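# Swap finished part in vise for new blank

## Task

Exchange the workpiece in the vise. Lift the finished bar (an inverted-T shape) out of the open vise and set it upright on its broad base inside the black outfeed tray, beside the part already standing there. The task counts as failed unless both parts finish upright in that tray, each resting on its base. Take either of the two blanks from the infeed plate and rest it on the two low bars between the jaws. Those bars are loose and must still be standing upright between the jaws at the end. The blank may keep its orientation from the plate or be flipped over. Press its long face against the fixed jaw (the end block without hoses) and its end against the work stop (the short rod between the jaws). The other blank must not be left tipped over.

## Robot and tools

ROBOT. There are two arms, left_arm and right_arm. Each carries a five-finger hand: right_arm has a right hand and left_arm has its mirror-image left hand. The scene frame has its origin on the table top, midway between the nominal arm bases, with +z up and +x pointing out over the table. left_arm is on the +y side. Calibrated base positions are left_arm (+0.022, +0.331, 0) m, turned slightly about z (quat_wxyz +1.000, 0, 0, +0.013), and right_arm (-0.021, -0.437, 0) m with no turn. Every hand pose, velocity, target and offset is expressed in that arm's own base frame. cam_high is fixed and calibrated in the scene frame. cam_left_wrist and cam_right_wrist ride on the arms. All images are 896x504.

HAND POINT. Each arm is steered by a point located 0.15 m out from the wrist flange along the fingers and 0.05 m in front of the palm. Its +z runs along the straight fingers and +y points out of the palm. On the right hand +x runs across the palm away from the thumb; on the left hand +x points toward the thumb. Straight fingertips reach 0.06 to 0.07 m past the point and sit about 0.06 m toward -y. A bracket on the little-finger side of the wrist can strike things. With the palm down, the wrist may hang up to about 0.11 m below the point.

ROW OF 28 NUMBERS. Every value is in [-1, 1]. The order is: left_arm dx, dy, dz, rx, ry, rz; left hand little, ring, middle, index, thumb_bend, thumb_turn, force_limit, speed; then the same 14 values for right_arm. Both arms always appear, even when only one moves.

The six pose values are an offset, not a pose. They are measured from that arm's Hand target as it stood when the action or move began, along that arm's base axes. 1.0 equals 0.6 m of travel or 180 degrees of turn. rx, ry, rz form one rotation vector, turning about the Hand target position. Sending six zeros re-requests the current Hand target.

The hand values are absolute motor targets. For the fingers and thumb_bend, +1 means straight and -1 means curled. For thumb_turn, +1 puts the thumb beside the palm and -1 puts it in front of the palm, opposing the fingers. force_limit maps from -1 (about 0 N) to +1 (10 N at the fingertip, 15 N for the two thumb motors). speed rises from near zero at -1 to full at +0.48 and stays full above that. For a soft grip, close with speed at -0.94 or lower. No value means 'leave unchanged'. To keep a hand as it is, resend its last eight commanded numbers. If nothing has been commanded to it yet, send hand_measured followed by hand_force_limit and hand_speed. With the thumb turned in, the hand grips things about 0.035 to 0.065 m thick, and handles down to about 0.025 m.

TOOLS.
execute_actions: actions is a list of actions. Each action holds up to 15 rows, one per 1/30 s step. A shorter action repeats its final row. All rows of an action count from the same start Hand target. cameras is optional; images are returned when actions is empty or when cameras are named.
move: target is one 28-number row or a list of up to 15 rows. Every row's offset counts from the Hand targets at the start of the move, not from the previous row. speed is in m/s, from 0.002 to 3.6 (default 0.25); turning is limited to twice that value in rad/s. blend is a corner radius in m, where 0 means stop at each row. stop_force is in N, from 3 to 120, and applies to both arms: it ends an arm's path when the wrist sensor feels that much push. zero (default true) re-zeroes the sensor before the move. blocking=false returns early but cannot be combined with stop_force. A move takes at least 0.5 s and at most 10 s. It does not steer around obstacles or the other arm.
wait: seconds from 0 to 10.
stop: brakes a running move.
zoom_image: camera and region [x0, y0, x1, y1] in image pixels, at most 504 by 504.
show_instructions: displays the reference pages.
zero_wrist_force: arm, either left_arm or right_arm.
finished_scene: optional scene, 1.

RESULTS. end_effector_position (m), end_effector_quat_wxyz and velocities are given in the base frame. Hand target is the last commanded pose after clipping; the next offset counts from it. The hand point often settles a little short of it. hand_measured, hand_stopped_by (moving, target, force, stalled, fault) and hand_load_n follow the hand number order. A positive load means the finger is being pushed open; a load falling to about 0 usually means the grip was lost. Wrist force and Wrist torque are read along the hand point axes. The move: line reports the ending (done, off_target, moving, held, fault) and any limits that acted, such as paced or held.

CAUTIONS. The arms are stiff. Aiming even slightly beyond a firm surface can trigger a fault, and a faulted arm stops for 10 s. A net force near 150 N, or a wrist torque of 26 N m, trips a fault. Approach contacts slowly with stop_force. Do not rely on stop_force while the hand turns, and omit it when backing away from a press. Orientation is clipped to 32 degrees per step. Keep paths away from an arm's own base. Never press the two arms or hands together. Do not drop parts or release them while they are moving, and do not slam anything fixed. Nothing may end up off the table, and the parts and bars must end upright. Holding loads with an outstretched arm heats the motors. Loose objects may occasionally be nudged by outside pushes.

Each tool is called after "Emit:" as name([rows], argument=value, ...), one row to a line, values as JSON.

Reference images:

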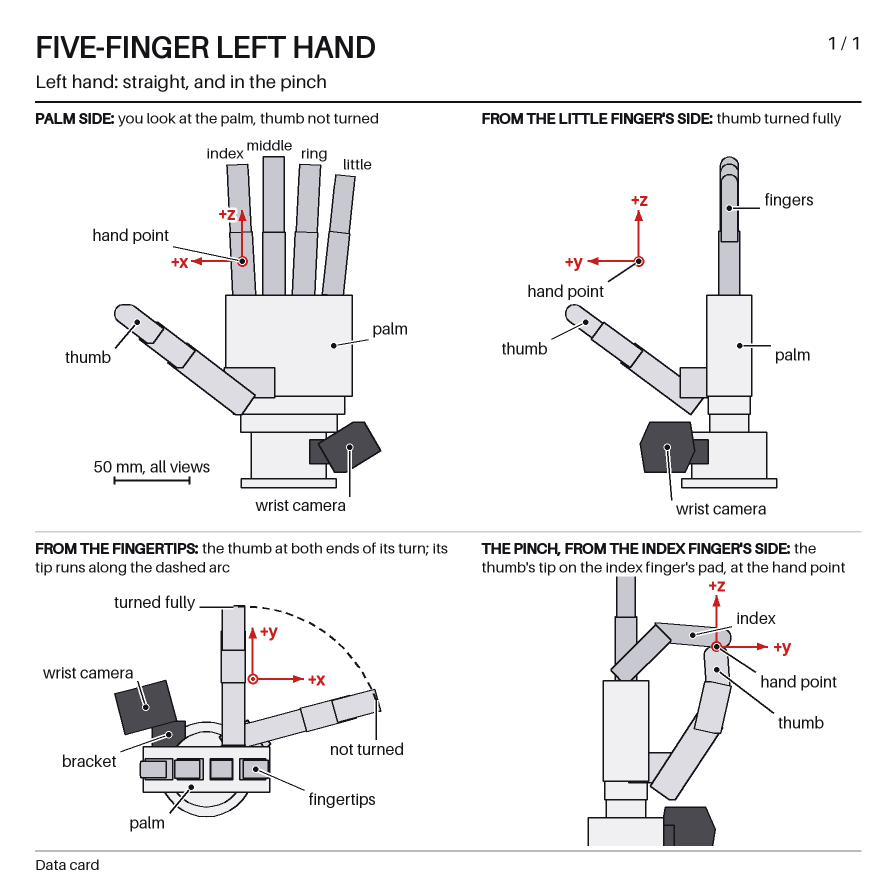

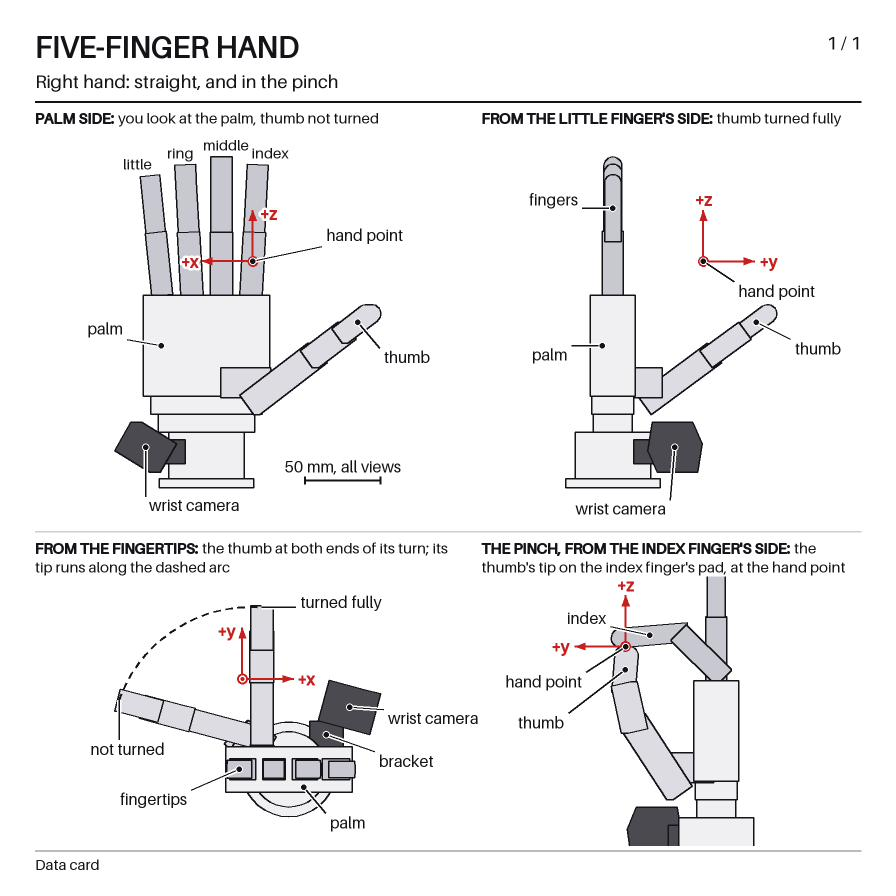

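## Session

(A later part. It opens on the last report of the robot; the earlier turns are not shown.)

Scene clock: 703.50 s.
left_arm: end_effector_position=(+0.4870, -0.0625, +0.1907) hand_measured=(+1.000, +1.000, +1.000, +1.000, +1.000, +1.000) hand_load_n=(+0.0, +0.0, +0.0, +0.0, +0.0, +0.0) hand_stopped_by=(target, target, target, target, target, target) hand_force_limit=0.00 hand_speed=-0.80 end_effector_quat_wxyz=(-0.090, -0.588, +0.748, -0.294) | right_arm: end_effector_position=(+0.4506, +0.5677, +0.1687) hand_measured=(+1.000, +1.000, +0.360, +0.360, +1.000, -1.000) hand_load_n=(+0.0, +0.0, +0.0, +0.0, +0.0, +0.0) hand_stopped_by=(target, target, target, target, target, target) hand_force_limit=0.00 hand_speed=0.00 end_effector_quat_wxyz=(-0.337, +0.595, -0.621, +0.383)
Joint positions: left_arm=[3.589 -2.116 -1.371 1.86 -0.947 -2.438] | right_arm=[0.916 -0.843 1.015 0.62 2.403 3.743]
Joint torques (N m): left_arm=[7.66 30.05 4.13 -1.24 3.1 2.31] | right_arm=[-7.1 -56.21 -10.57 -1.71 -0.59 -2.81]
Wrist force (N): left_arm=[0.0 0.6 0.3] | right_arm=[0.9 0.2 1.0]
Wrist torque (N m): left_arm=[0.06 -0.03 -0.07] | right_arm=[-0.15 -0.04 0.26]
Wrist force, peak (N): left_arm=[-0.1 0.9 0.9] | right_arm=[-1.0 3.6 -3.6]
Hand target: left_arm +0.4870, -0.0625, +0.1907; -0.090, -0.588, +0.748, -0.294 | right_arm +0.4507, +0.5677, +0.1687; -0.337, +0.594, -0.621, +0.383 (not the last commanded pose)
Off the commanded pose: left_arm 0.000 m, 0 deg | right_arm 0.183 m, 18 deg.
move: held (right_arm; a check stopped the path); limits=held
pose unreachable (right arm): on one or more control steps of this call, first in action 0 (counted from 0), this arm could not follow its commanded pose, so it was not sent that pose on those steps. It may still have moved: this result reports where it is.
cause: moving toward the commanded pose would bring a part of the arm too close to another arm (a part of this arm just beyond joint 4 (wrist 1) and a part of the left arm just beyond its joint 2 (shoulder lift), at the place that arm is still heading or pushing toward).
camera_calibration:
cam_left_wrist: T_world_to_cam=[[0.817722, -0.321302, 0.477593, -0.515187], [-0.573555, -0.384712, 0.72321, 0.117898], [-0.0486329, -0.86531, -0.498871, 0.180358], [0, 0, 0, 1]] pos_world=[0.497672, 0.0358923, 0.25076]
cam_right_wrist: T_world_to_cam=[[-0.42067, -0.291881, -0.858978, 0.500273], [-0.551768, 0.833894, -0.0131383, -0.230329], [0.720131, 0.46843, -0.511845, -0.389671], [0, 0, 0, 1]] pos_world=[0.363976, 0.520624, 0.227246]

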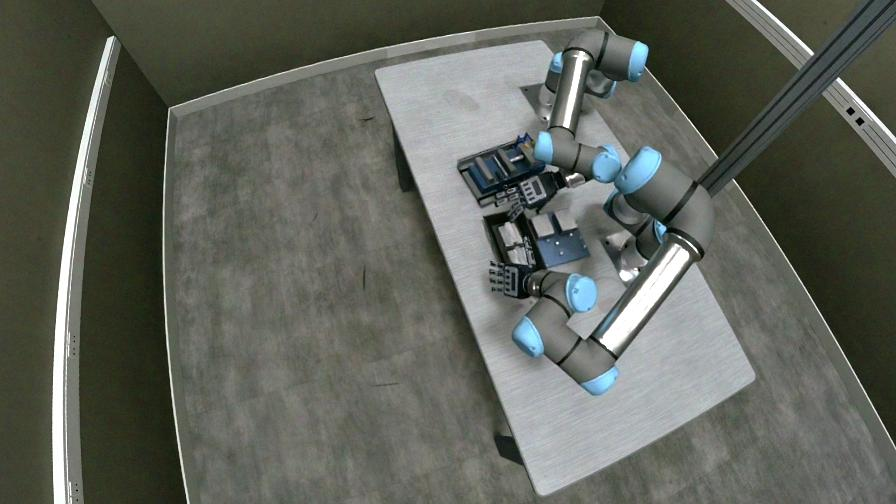

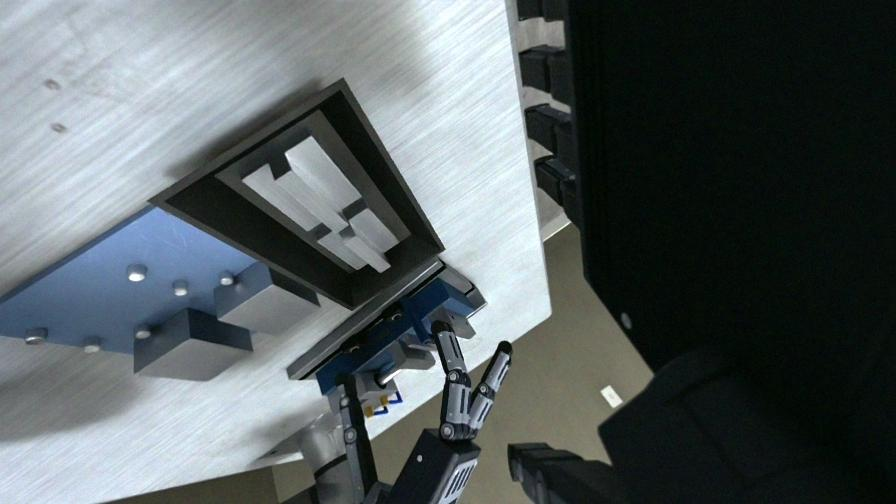

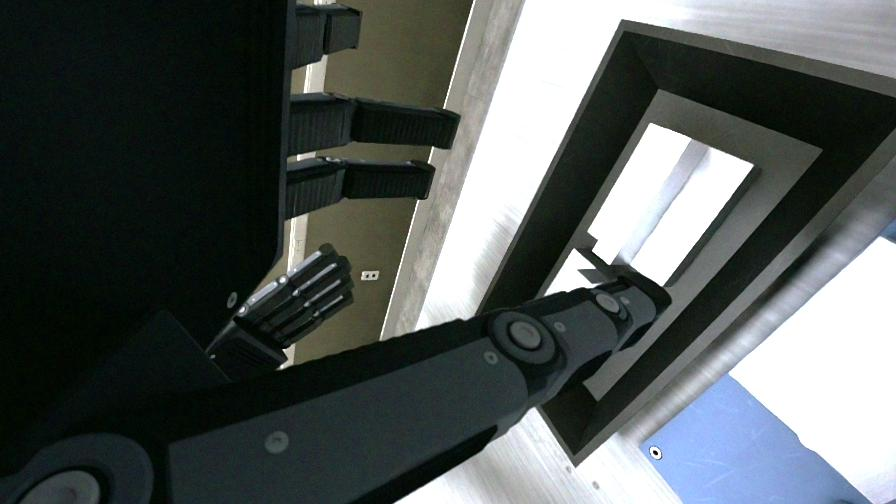

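Emit:
move(target=[-0.465,0.744,0.317,0,0,0,1,1,1,1,1,1,0,-0.8, 0,0,0,0,0,0,1,1,0.36,0.36,1,-1,0,0], speed=0.2, cameras=["all"])

Scene clock: 732.53 s.
left_arm: end_effector_position=(+0.2080, +0.3839, +0.3809) hand_measured=(+1.000, +1.000, +1.000, +1.000, +1.000, +1.000) hand_load_n=(+0.0, +0.0, +0.0, +0.0, +0.0, +0.0) hand_stopped_by=(target, target, target, target, target, target) hand_force_limit=0.00 hand_speed=-0.80 end_effector_quat_wxyz=(-0.090, -0.588, +0.748, -0.294) | right_arm: end_effector_position=(+0.4507, +0.5677, +0.1687) hand_measured=(+1.000, +1.000, +0.360, +0.360, +1.000, -1.000) hand_load_n=(+0.0, +0.0, +0.0, +0.0, +0.0, +0.0) hand_stopped_by=(target, target, target, target, target, target) hand_force_limit=0.00 hand_speed=0.00 end_effector_quat_wxyz=(-0.337, +0.594, -0.621, +0.383)
Joint positions: left_arm=[4.555 -2.229 -0.817 0.917 -1.272 -1.404] | right_arm=[0.916 -0.843 1.015 0.62 2.403 3.743]
Joint torques (N m): left_arm=[8.36 35.14 31.6 -3.87 -1.82 2.65] | right_arm=[-6.41 -56.15 -10.42 -1.71 -0.54 -2.87]
Wrist force (N): left_arm=[-0.1 0.3 0.4] | right_arm=[1.1 0.3 0.8]
Wrist torque (N m): left_arm=[0.05 0.04 -0.07] | right_arm=[-0.12 -0.04 0.27]
Wrist force, peak (N): left_arm=[0.0 0.2 1.5] | right_arm=[1.1 0.4 1.0]
Hand target: left_arm +0.2080, +0.3839, +0.3809; -0.090, -0.588, +0.748, -0.294 | right_arm +0.4507, +0.5677, +0.1687; -0.337, +0.594, -0.621, +0.383
Off the commanded pose: left_arm 0.000 m, 0 deg | right_arm 0.000 m, 0 deg.
move: done
camera_calibration:
cam_left_wrist: T_world_to_cam=[[0.817721, -0.32133, 0.477577, -0.23443], [-0.573557, -0.384745, 0.72319, -0.00791772], [-0.0486372, -0.865285, -0.498915, 0.647958], [0, 0, 0, 1]] pos_world=[0.218672, 0.482292, 0.44096]
cam_right_wrist: T_world_to_cam=[[-0.420574, -0.291714, -0.859081, 0.500217], [-0.551789, 0.833882, -0.0130223, -0.230287], [0.720171, 0.468554, -0.511674, -0.389862], [0, 0, 0, 1]] pos_world=[0.364076, 0.520624, 0.227246]

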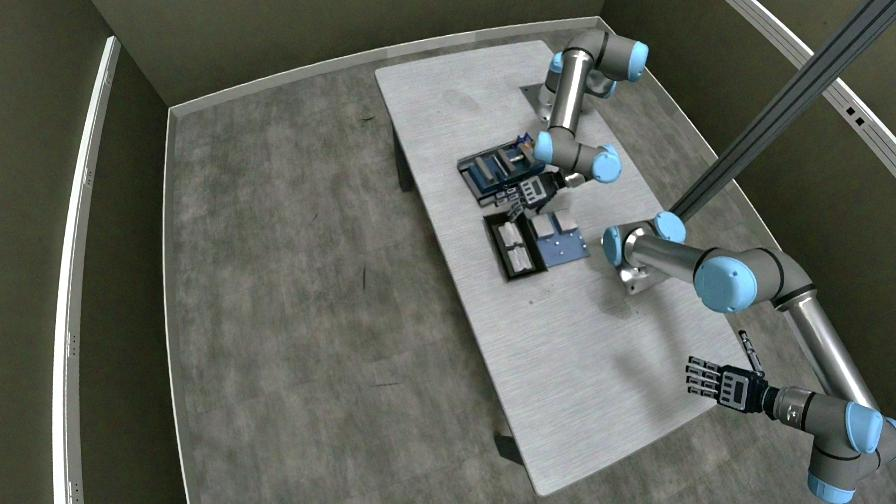

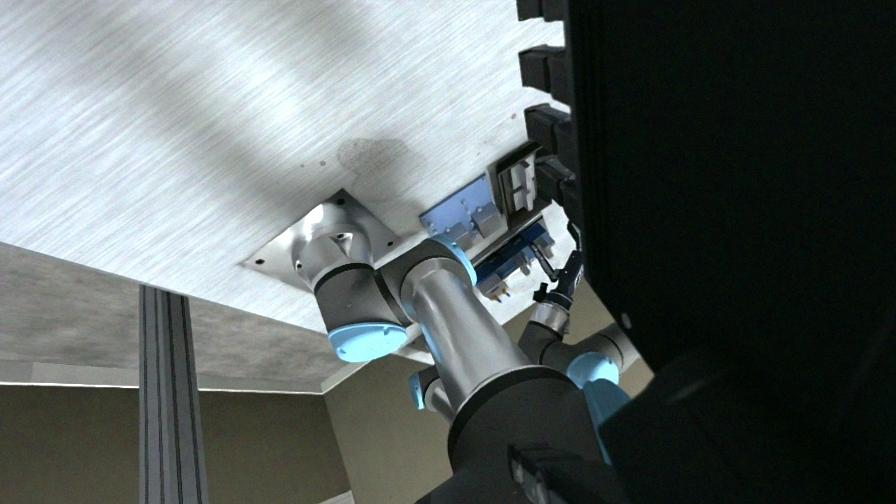

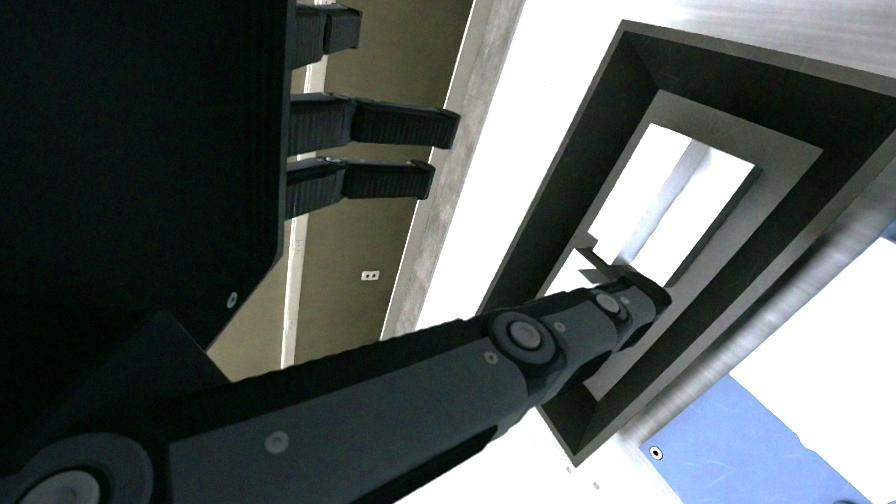

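Emit:
move(target=[0,0,0,0,0,0,1,1,1,1,1,1,0,-0.8, -0.302,0.0315,-0.0312,-0.0932,0.0419,-0.0055,1,1,0.36,0.36,1,-1,0,0], speed=0.15, cameras=["all"])

Scene clock: 740.87 s.
left_arm: end_effector_position=(+0.2080, +0.3839, +0.3809) hand_measured=(+1.000, +1.000, +1.000, +1.000, +1.000, +1.000) hand_load_n=(+0.0, +0.0, +0.0, +0.0, +0.0, +0.0) hand_stopped_by=(target, target, target, target, target, target) hand_force_limit=0.00 hand_speed=-0.80 end_effector_quat_wxyz=(-0.090, -0.588, +0.748, -0.294) | right_arm: end_effector_position=(+0.2695, +0.5866, +0.1500) hand_measured=(+1.000, +1.000, +0.360, +0.360, +1.000, -1.000) hand_load_n=(+0.0, +0.0, +0.0, +0.0, +0.0, +0.0) hand_stopped_by=(target, target, target, target, target, target) hand_force_limit=0.00 hand_speed=0.00 end_effector_quat_wxyz=(-0.202, +0.656, -0.585, +0.433)
Joint positions: left_arm=[4.555 -2.229 -0.817 0.917 -1.272 -1.404] | right_arm=[1.201 -0.65 0.817 1.282 2.562 4.162]
Joint torques (N m): left_arm=[7.3 35.59 31.74 -3.79 -1.87 2.31] | right_arm=[7.93 -39.45 -22.99 5.05 3.29 2.39]
Wrist force (N): left_arm=[-0.1 0.6 0.9] | right_arm=[1.4 -0.1 0.4]
Wrist torque (N m): left_arm=[0.07 0.04 -0.07] | right_arm=[-0.15 -0.15 0.11]
Wrist force, peak (N): left_arm=[-0.1 0.9 1.1] | right_arm=[1.2 -0.6 1.7]
Hand target: left_arm +0.2080, +0.3839, +0.3809; -0.090, -0.588, +0.748, -0.294 | right_arm +0.2695, +0.5866, +0.1500; -0.202, +0.656, -0.585, +0.433
Off the commanded pose: left_arm 0.000 m, 0 deg | right_arm 0.000 m, 0 deg.
move: done
camera_calibration:
cam_left_wrist: T_world_to_cam=[[0.817722, -0.321302, 0.477593, -0.234451], [-0.573555, -0.384712, 0.72321, -0.00794288], [-0.0486329, -0.86531, -0.498871, 0.64795], [0, 0, 0, 1]] pos_world=[0.218672, 0.482292, 0.44096]
cam_right_wrist: T_world_to_cam=[[-0.529539, -0.510373, -0.677576, 0.543793], [-0.550479, 0.814481, -0.183284, -0.309654], [0.645416, 0.275935, -0.712249, -0.114557], [0, 0, 0, 1]] pos_world=[0.191438, 0.561355, 0.230113]

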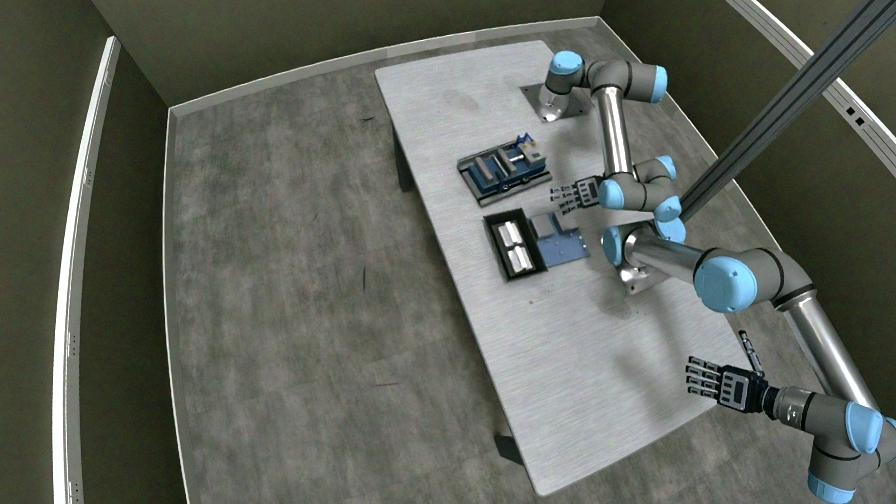

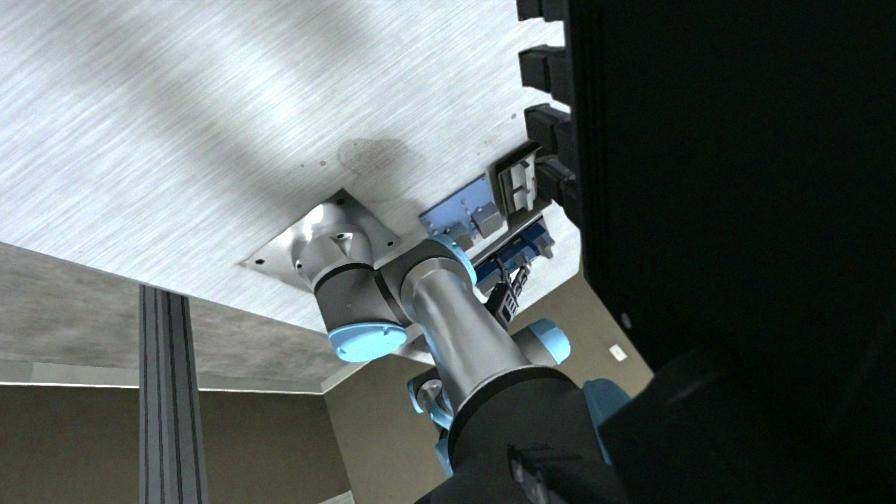

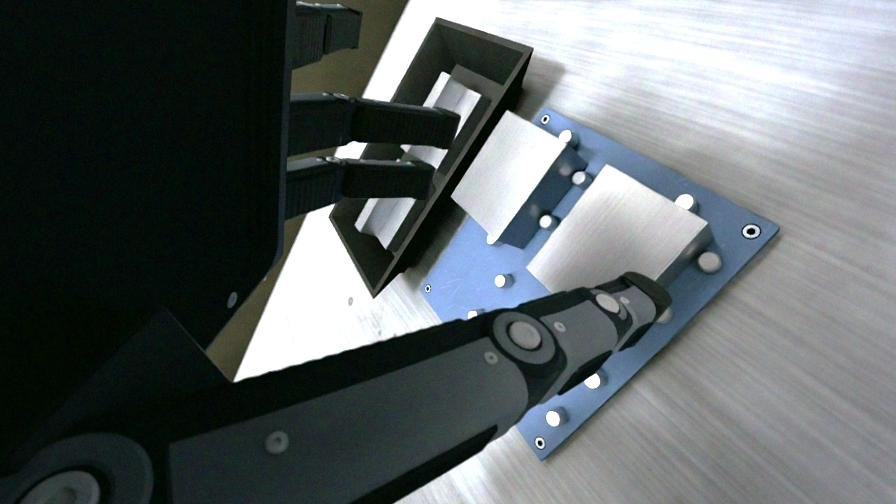

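Emit:
zoom_image(camera="cam_right_wrist", region=[420, 90, 800, 460])

Emit:
zoom_image(camera="cam_right_wrist", region=[500, 140, 740, 340])

Scaled by 1.326.

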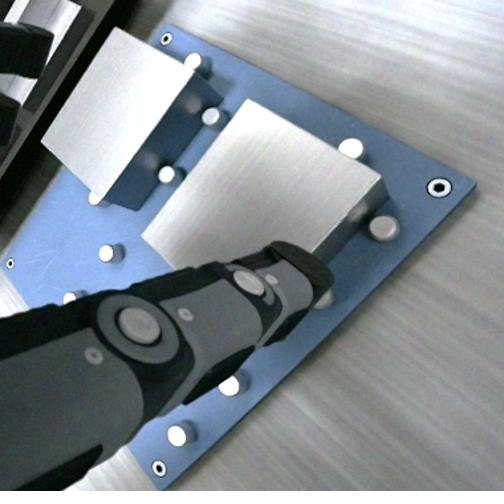

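Scaled by 2.100.

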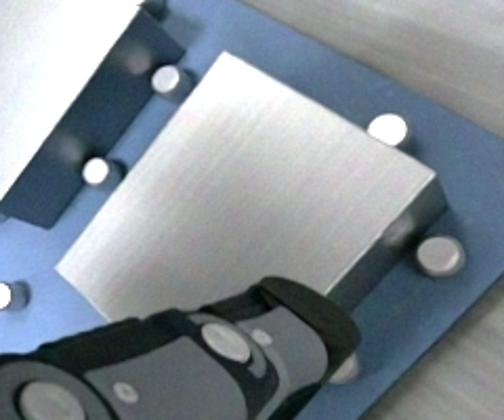

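Emit:
move(target=[0,0,0,0,0,0,1,1,1,1,1,1,0,-0.8, 0.001,-0.0027,-0.1483,0,0,0,1,1,0.36,0.36,1,-1,0,0], speed=0.1, cameras=["cam_right_wrist"])

Emit:
zoom_image(camera="cam_right_wrist", region=[400, 60, 740, 360])

Scene clock: 773.77 s.
left_arm: end_effector_position=(+0.2080, +0.3839, +0.3809) hand_measured=(+1.000, +1.000, +1.000, +1.000, +1.000, +1.000) hand_load_n=(+0.0, +0.0, +0.5, +0.0, -0.5, +0.0) hand_stopped_by=(target, target, target, target, target, target) hand_force_limit=0.00 hand_speed=-0.80 end_effector_quat_wxyz=(-0.090, -0.588, +0.748, -0.294) | right_arm: end_effector_position=(+0.2697, +0.5855, +0.1046) hand_measured=(+1.000, +1.000, +0.360, +0.360, +1.000, -1.000) hand_load_n=(+0.0, +0.0, +0.0, +0.0, +0.0, +0.0) hand_stopped_by=(target, target, target, target, target, target) hand_force_limit=0.00 hand_speed=0.00 end_effector_quat_wxyz=(-0.202, +0.656, -0.585, +0.433)
Joint positions: left_arm=[4.555 -2.229 -0.817 0.917 -1.272 -1.404] | right_arm=[1.2 -0.623 0.883 1.189 2.562 4.162]
Joint torques (N m): left_arm=[3.6 35.79 31.22 -3.88 -1.82 1.78] | right_arm=[2.31 -60.46 -22.26 5.15 1.2 1.21]
Wrist force (N): left_arm=[-0.3 0.4 1.1] | right_arm=[1.2 -0.2 0.4]
Wrist torque (N m): left_arm=[0.03 0.09 -0.09] | right_arm=[-0.17 -0.11 0.26]
Wrist force, peak (N): left_arm=[-0.3 0.6 1.2] | right_arm=[0.1 3.0 2.4]
Hand target: left_arm +0.2080, +0.3839, +0.3809; -0.090, -0.588, +0.748, -0.294 | right_arm +0.2697, +0.5856, +0.1047; -0.202, +0.656, -0.585, +0.433 (not the last commanded pose)
Off the commanded pose: left_arm 0.000 m, 0 deg | right_arm 0.044 m, 0 deg.
move: held (right_arm; a check stopped the path); limits=held
pose unreachable (right arm): on one or more control steps of this call, first in action 0 (counted from 0), this arm could not follow its commanded pose, so it was not sent that pose on those steps. It may still have moved: this result reports where it is.
cause: moving toward the commanded pose would bring a part of the arm too close to another arm (a part of this arm just beyond joint 4 (wrist 1) and a part of the left arm just beyond its joint 2 (shoulder lift), at the place that arm is still heading or pushing toward).
camera_calibration:
cam_right_wrist: T_world_to_cam=[[-0.530011, -0.51049, -0.677118, 0.512751], [-0.549998, 0.814709, -0.183714, -0.317274], [0.645438, 0.275043, -0.712573, -0.146218], [0, 0, 0, 1]] pos_world=[0.191638, 0.560457, 0.184714]
Images, in order (width x height): cam_right_wrist 896x504.

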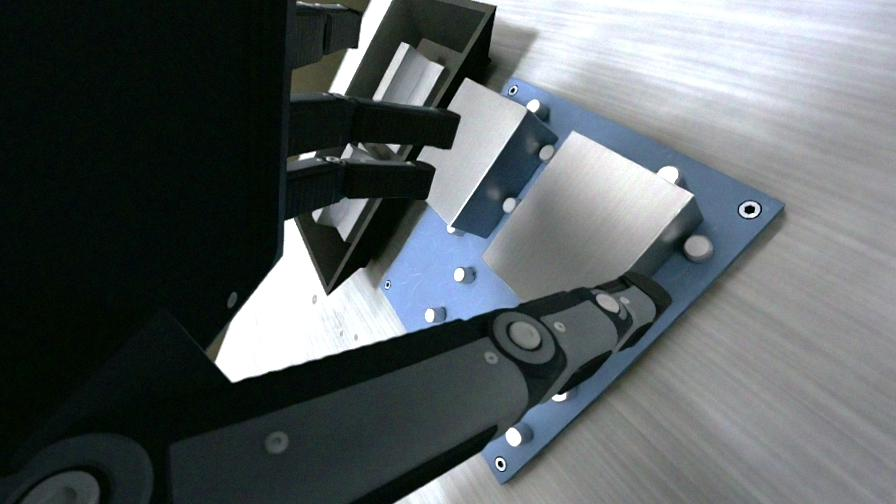

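Scaled by 1.482.

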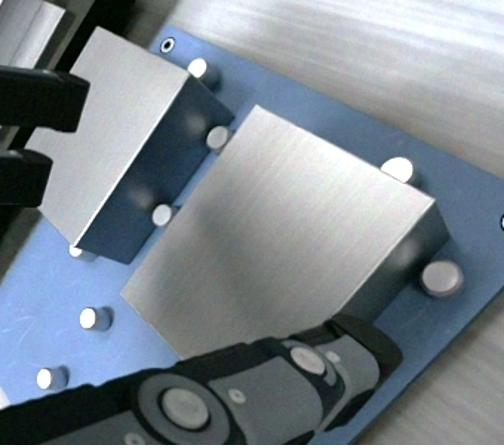

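Emit:
move(target=[-0.553,0.058,0,0,0,0.25,1,1,1,1,1,1,0,-0.8, 0,0,0,0,0,0,1,1,0.36,0.36,1,-1,0,0], speed=0.2, cameras=["all"])

Emit:
move(target=[0,0,0,0,0,0,1,1,1,1,1,1,0,-0.8, 0,0,-0.0745,0,0,0,1,1,0.36,0.36,1,-1,0,0], speed=0.1, cameras=["all"])

Emit:
zoom_image(camera="cam_right_wrist", region=[400, 60, 740, 360])

Scene clock: 804.03 s.
left_arm: end_effector_position=(-0.1237, +0.4187, +0.3809) hand_measured=(+1.000, +1.000, +1.000, +1.000, +1.000, +1.000) hand_load_n=(+0.0, +0.0, +0.0, +0.0, +0.0, +0.0) hand_stopped_by=(target, target, target, target, target, target) hand_force_limit=0.00 hand_speed=-0.80 end_effector_quat_wxyz=(-0.029, +0.830, -0.466, +0.306) | right_arm: end_effector_position=(+0.2697, +0.5856, +0.1047) hand_measured=(+1.000, +1.000, +0.360, +0.360, +1.000, -1.000) hand_load_n=(+0.0, +0.0, +0.0, +0.0, +0.0, +0.0) hand_stopped_by=(target, target, target, target, target, target) hand_force_limit=0.00 hand_speed=0.00 end_effector_quat_wxyz=(-0.202, +0.656, -0.585, +0.433)
Joint positions: left_arm=[5.339 -2.229 -0.818 0.917 -1.272 -1.405] | right_arm=[1.2 -0.623 0.883 1.189 2.562 4.162]
Joint torques (N m): left_arm=[8.01 36.01 31.22 -3.78 2.87 -2.54] | right_arm=[7.1 -55.46 -22.43 4.97 1.29 2.19]
Wrist force (N): left_arm=[-0.3 0.4 1.2] | right_arm=[1.2 0.1 0.6]
Wrist torque (N m): left_arm=[0.01 0.07 0.01] | right_arm=[-0.13 -0.11 0.26]
Wrist force, peak (N): left_arm=[-0.4 -0.8 1.2] | right_arm=[1.3 -0.1 0.8]
Hand target: left_arm -0.1238, +0.4187, +0.3809; -0.029, +0.830, -0.466, +0.306 | right_arm +0.2697, +0.5856, +0.1047; -0.202, +0.656, -0.585, +0.433
Off the commanded pose: left_arm 0.000 m, 0 deg | right_arm 0.000 m, 0 deg.
move: done
camera_calibration:
cam_left_wrist: T_world_to_cam=[[0.805462, 0.350867, 0.477622, -0.234919], [-0.133665, -0.677598, 0.723184, -0.00781956], [0.577377, -0.646339, -0.498881, 0.647655], [0, 0, 0, 1]] pos_world=[-0.185768, 0.495731, 0.44096]
cam_right_wrist: T_world_to_cam=[[-0.530001, -0.510361, -0.677223, 0.512764], [-0.549975, 0.814753, -0.18359, -0.317308], [0.645467, 0.275153, -0.712505, -0.146226], [0, 0, 0, 1]] pos_world=[0.191638, 0.560457, 0.184814]

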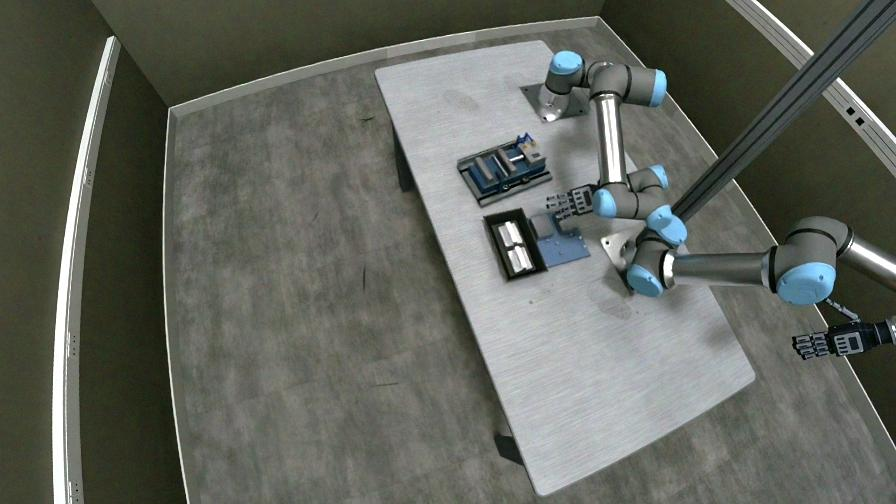

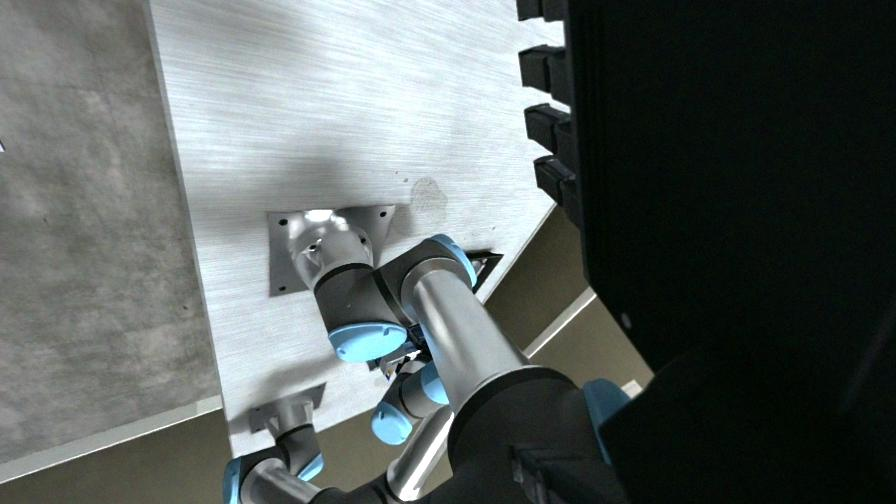

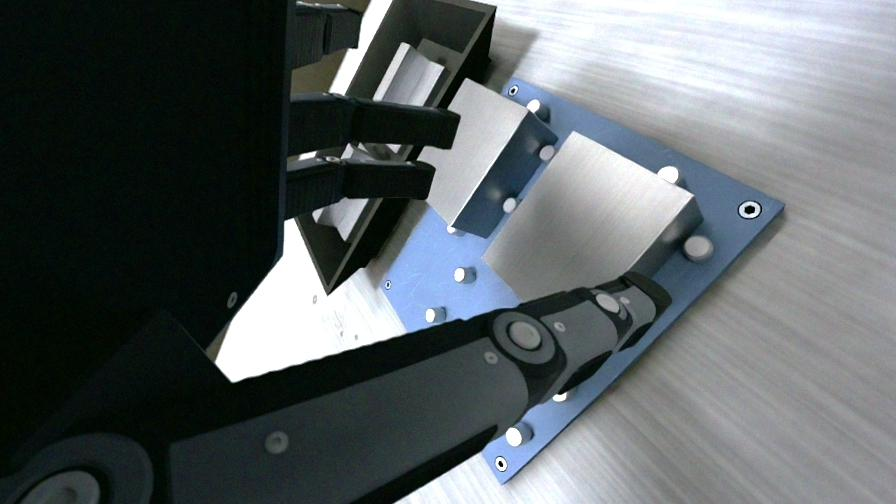

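Scene clock: 804.97 s.
left_arm: end_effector_position=(-0.1238, +0.4187, +0.3809) hand_measured=(+1.000, +1.000, +1.000, +1.000, +1.000, +1.000) hand_load_n=(+0.0, +0.0, +0.0, +0.0, +0.0, +0.0) hand_stopped_by=(target, target, target, target, target, target) hand_force_limit=0.00 hand_speed=-0.80 end_effector_quat_wxyz=(-0.029, +0.830, -0.466, +0.306) | right_arm: end_effector_position=(+0.2696, +0.5856, +0.0601) hand_measured=(+1.000, +1.000, +0.360, +0.360, +1.000, -1.000) hand_load_n=(+0.0, +0.0, +0.0, +0.0, +0.0, +0.0) hand_stopped_by=(target, target, target, target, target, target) hand_force_limit=0.00 hand_speed=0.00 end_effector_quat_wxyz=(-0.202, +0.656, -0.585, +0.433)
Joint positions: left_arm=[5.339 -2.229 -0.817 0.917 -1.272 -1.405] | right_arm=[1.2 -0.583 0.925 1.107 2.562 4.162]
Joint torques (N m): left_arm=[8.12 35.9 31.94 -3.69 2.93 -2.45] | right_arm=[0.81 -40.14 -8.2 -0.13 2.29 -2.87]
Wrist force (N): left_arm=[-0.3 0.6 1.0] | right_arm=[1.0 -0.2 0.8]
Wrist torque (N m): left_arm=[0.05 0.06 0.00] | right_arm=[-0.20 -0.10 0.23]
Wrist force, peak (N): left_arm=[-0.4 0.4 1.3] | right_arm=[1.3 0.6 1.0]
Hand target: left_arm -0.1238, +0.4187, +0.3809; -0.029, +0.830, -0.466, +0.306 | right_arm +0.2697, +0.5856, +0.0600; -0.202, +0.656, -0.585, +0.433
Off the commanded pose: left_arm 0.000 m, 0 deg | right_arm 0.000 m, 0 deg.
move: done
camera_calibration:
cam_left_wrist: T_world_to_cam=[[0.805453, 0.350944, 0.477581, -0.234896], [-0.133561, -0.677614, 0.723188, -0.00773977], [0.577414, -0.64628, -0.498914, 0.64777], [0, 0, 0, 1]] pos_world=[-0.185868, 0.495831, 0.44096]
cam_right_wrist: T_world_to_cam=[[-0.530038, -0.510306, -0.677235, 0.482485], [-0.549939, 0.814787, -0.183545, -0.325584], [0.645467, 0.275152, -0.712505, -0.177939], [0, 0, 0, 1]] pos_world=[0.191538, 0.560457, 0.140214]

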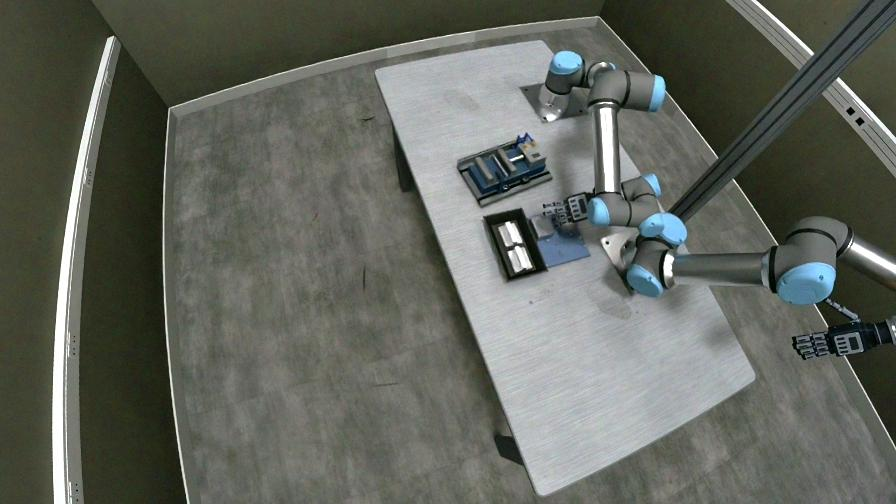

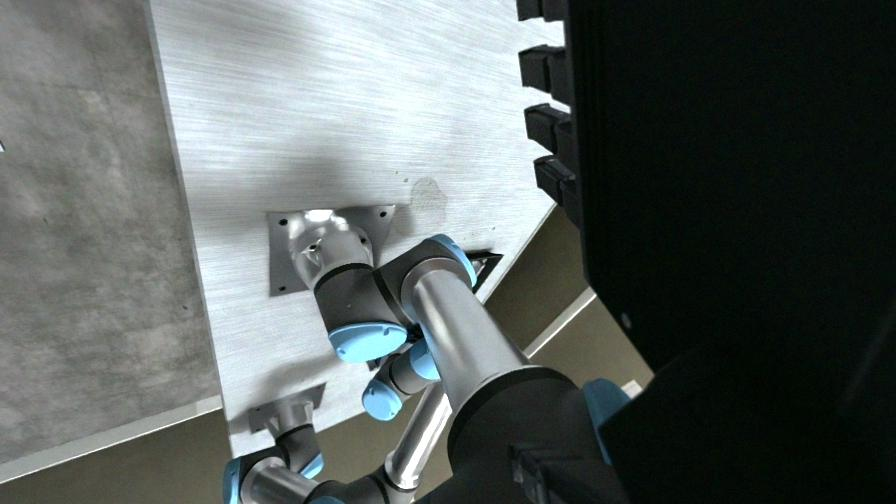

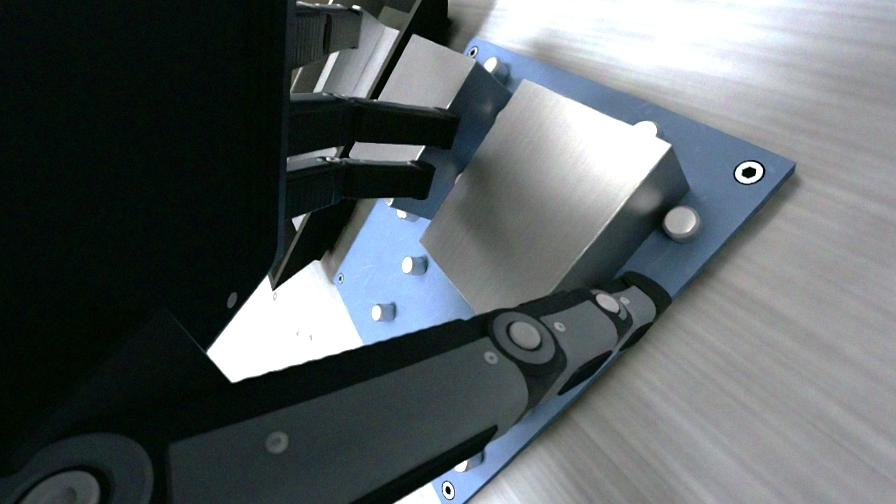

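Scaled by 1.482.

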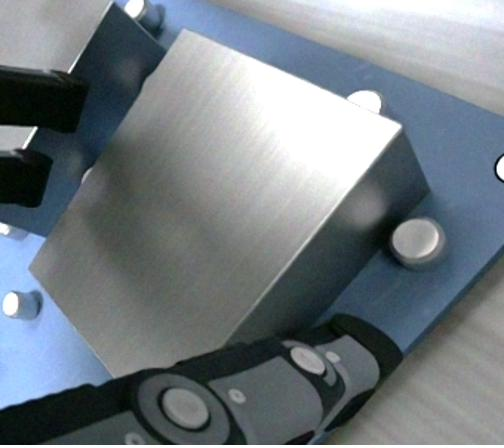

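Emit:
move(target=[0,0,0,0,0,0,1,1,1,1,1,1,0,-0.8, 0.0025,0.0003,-0.0125,0,0.0167,0.0072,1,1,0.36,0.36,1,-1,0,0], speed=0.02, cameras=["cam_right_wrist"])

Emit:
zoom_image(camera="cam_right_wrist", region=[400, 40, 740, 340])

Scene clock: 833.80 s.
left_arm: end_effector_position=(-0.1238, +0.4187, +0.3809) hand_measured=(+1.000, +1.000, +1.000, +1.000, +1.000, +1.000) hand_load_n=(+0.0, +0.0, +0.0, +0.0, +0.0, +0.0) hand_stopped_by=(target, target, target, target, target, target) hand_force_limit=0.00 hand_speed=-0.80 end_effector_quat_wxyz=(-0.029, +0.830, -0.466, +0.306) | right_arm: end_effector_position=(+0.2712, +0.5858, +0.0525) hand_measured=(+1.000, +1.000, +0.360, +0.360, +1.000, -1.000) hand_load_n=(+0.0, +0.0, +0.0, +0.0, +0.0, +0.0) hand_stopped_by=(target, target, target, target, target, target) hand_force_limit=0.00 hand_speed=0.00 end_effector_quat_wxyz=(-0.191, +0.673, -0.583, +0.413)
Joint positions: left_arm=[5.339 -2.229 -0.817 0.917 -1.272 -1.405] | right_arm=[1.182 -0.592 0.933 1.079 2.508 4.103]
Joint torques (N m): left_arm=[7.59 35.71 31.75 -3.76 2.83 -2.35] | right_arm=[-6.94 -60.75 -8.42 -0.26 0.08 -2.98]
Wrist force (N): left_arm=[-0.1 0.6 1.0] | right_arm=[1.1 -0.2 0.6]
Wrist torque (N m): left_arm=[0.05 0.03 0.01] | right_arm=[-0.19 -0.11 0.25]
Wrist force, peak (N): left_arm=[-0.2 0.5 1.5] | right_arm=[1.5 -0.1 0.7]
Hand target: left_arm -0.1238, +0.4187, +0.3809; -0.029, +0.830, -0.466, +0.306 | right_arm +0.2712, +0.5858, +0.0525; -0.191, +0.673, -0.583, +0.413
Off the commanded pose: left_arm 0.000 m, 0 deg | right_arm 0.000 m, 0 deg.
move: done
camera_calibration:
cam_right_wrist: T_world_to_cam=[[-0.553027, -0.522534, -0.648937, 0.490155], [-0.576994, 0.802074, -0.154126, -0.313065], [0.601031, 0.289197, -0.745068, -0.17891], [0, 0, 0, 1]] pos_world=[0.197962, 0.558965, 0.136528]
Images, in order (width x height): cam_right_wrist 896x504.

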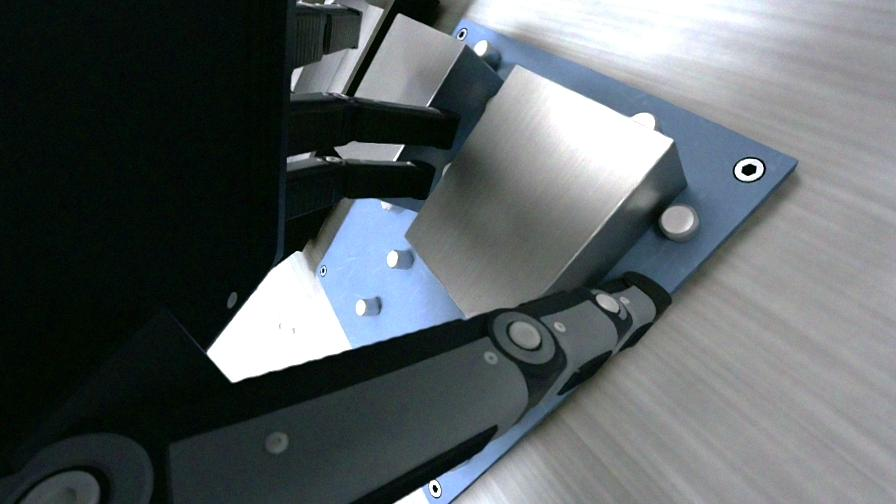

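Scaled by 1.482.

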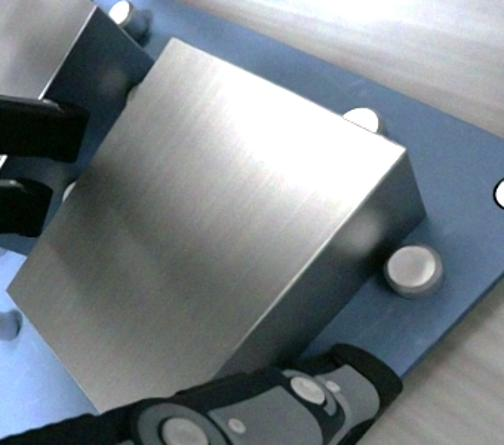

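Emit:
move(target=[0,0,0,0,0,0,1,1,1,1,1,1,0,-0.8, 0,0,0,0,0,0,1,1,0.05,0.05,0.6,-1,-0.2,-0.88], speed=0.02, cameras=["cam_right_wrist"])

Emit:
zoom_image(camera="cam_right_wrist", region=[400, 40, 740, 340])

Scene clock: 843.63 s.
left_arm: end_effector_position=(-0.1238, +0.4187, +0.3809) hand_measured=(+1.000, +1.000, +1.000, +1.000, +1.000, +1.000) hand_load_n=(+0.0, +0.0, +0.0, +0.0, +0.0, +0.0) hand_stopped_by=(target, target, target, target, target, target) hand_force_limit=0.00 hand_speed=-0.80 end_effector_quat_wxyz=(-0.029, +0.830, -0.466, +0.306) | right_arm: end_effector_position=(+0.2712, +0.5858, +0.0525) hand_measured=(+1.000, +1.000, +0.172, +0.162, +0.788, -1.000) hand_load_n=(+0.0, +0.0, +3.5, +6.0, +6.0, +0.0) hand_stopped_by=(target, target, force, force, force, target) hand_force_limit=-0.20 hand_speed=-0.88 end_effector_quat_wxyz=(-0.191, +0.673, -0.583, +0.413)
Joint positions: left_arm=[5.339 -2.229 -0.817 0.917 -1.272 -1.405] | right_arm=[1.182 -0.593 0.933 1.079 2.508 4.103]
Joint torques (N m): left_arm=[7.26 35.38 31.25 -3.76 2.91 -2.44] | right_arm=[9.82 -57.71 -9.18 2.88 0.44 -2.89]
Wrist force (N): left_arm=[-0.4 0.5 1.0] | right_arm=[0.2 0.2 5.8]
Wrist torque (N m): left_arm=[0.05 0.07 -0.01] | right_arm=[-0.05 -0.16 0.29]
Wrist force, peak (N): left_arm=[-0.3 0.6 1.3] | right_arm=[1.1 -6.2 5.7]
Hand target: left_arm -0.1238, +0.4187, +0.3809; -0.029, +0.830, -0.466, +0.306 | right_arm +0.2712, +0.5858, +0.0525; -0.191, +0.673, -0.583, +0.413
Off the commanded pose: left_arm 0.000 m, 0 deg | right_arm 0.000 m, 0 deg.
move: done
camera_calibration:
cam_right_wrist: T_world_to_cam=[[-0.553108, -0.52262, -0.648799, 0.490256], [-0.577097, 0.802013, -0.154056, -0.312962], [0.600858, 0.289211, -0.745203, -0.178924], [0, 0, 0, 1]] pos_world=[0.198062, 0.558964, 0.136529]
Images, in order (width x height): cam_right_wrist 896x504.

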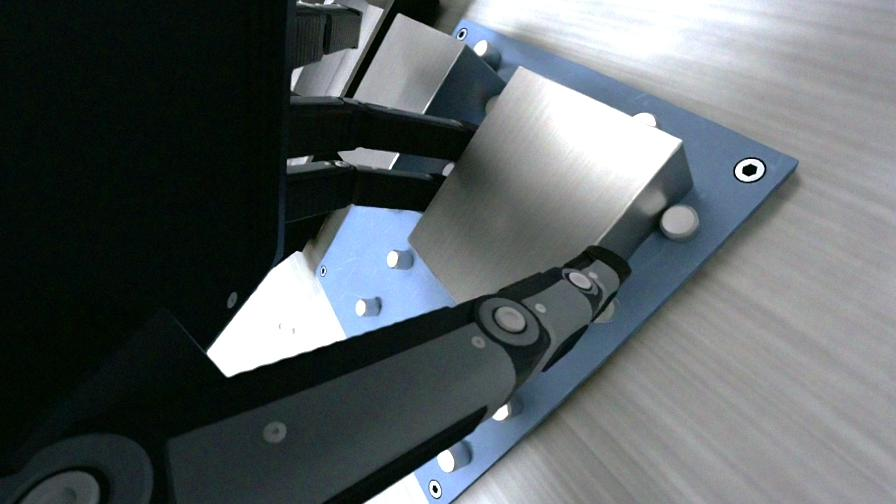

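Scaled by 1.482.

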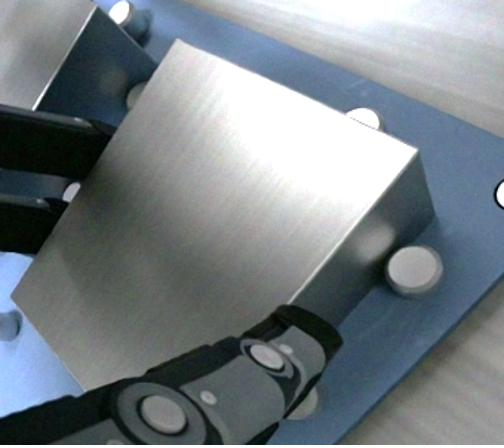

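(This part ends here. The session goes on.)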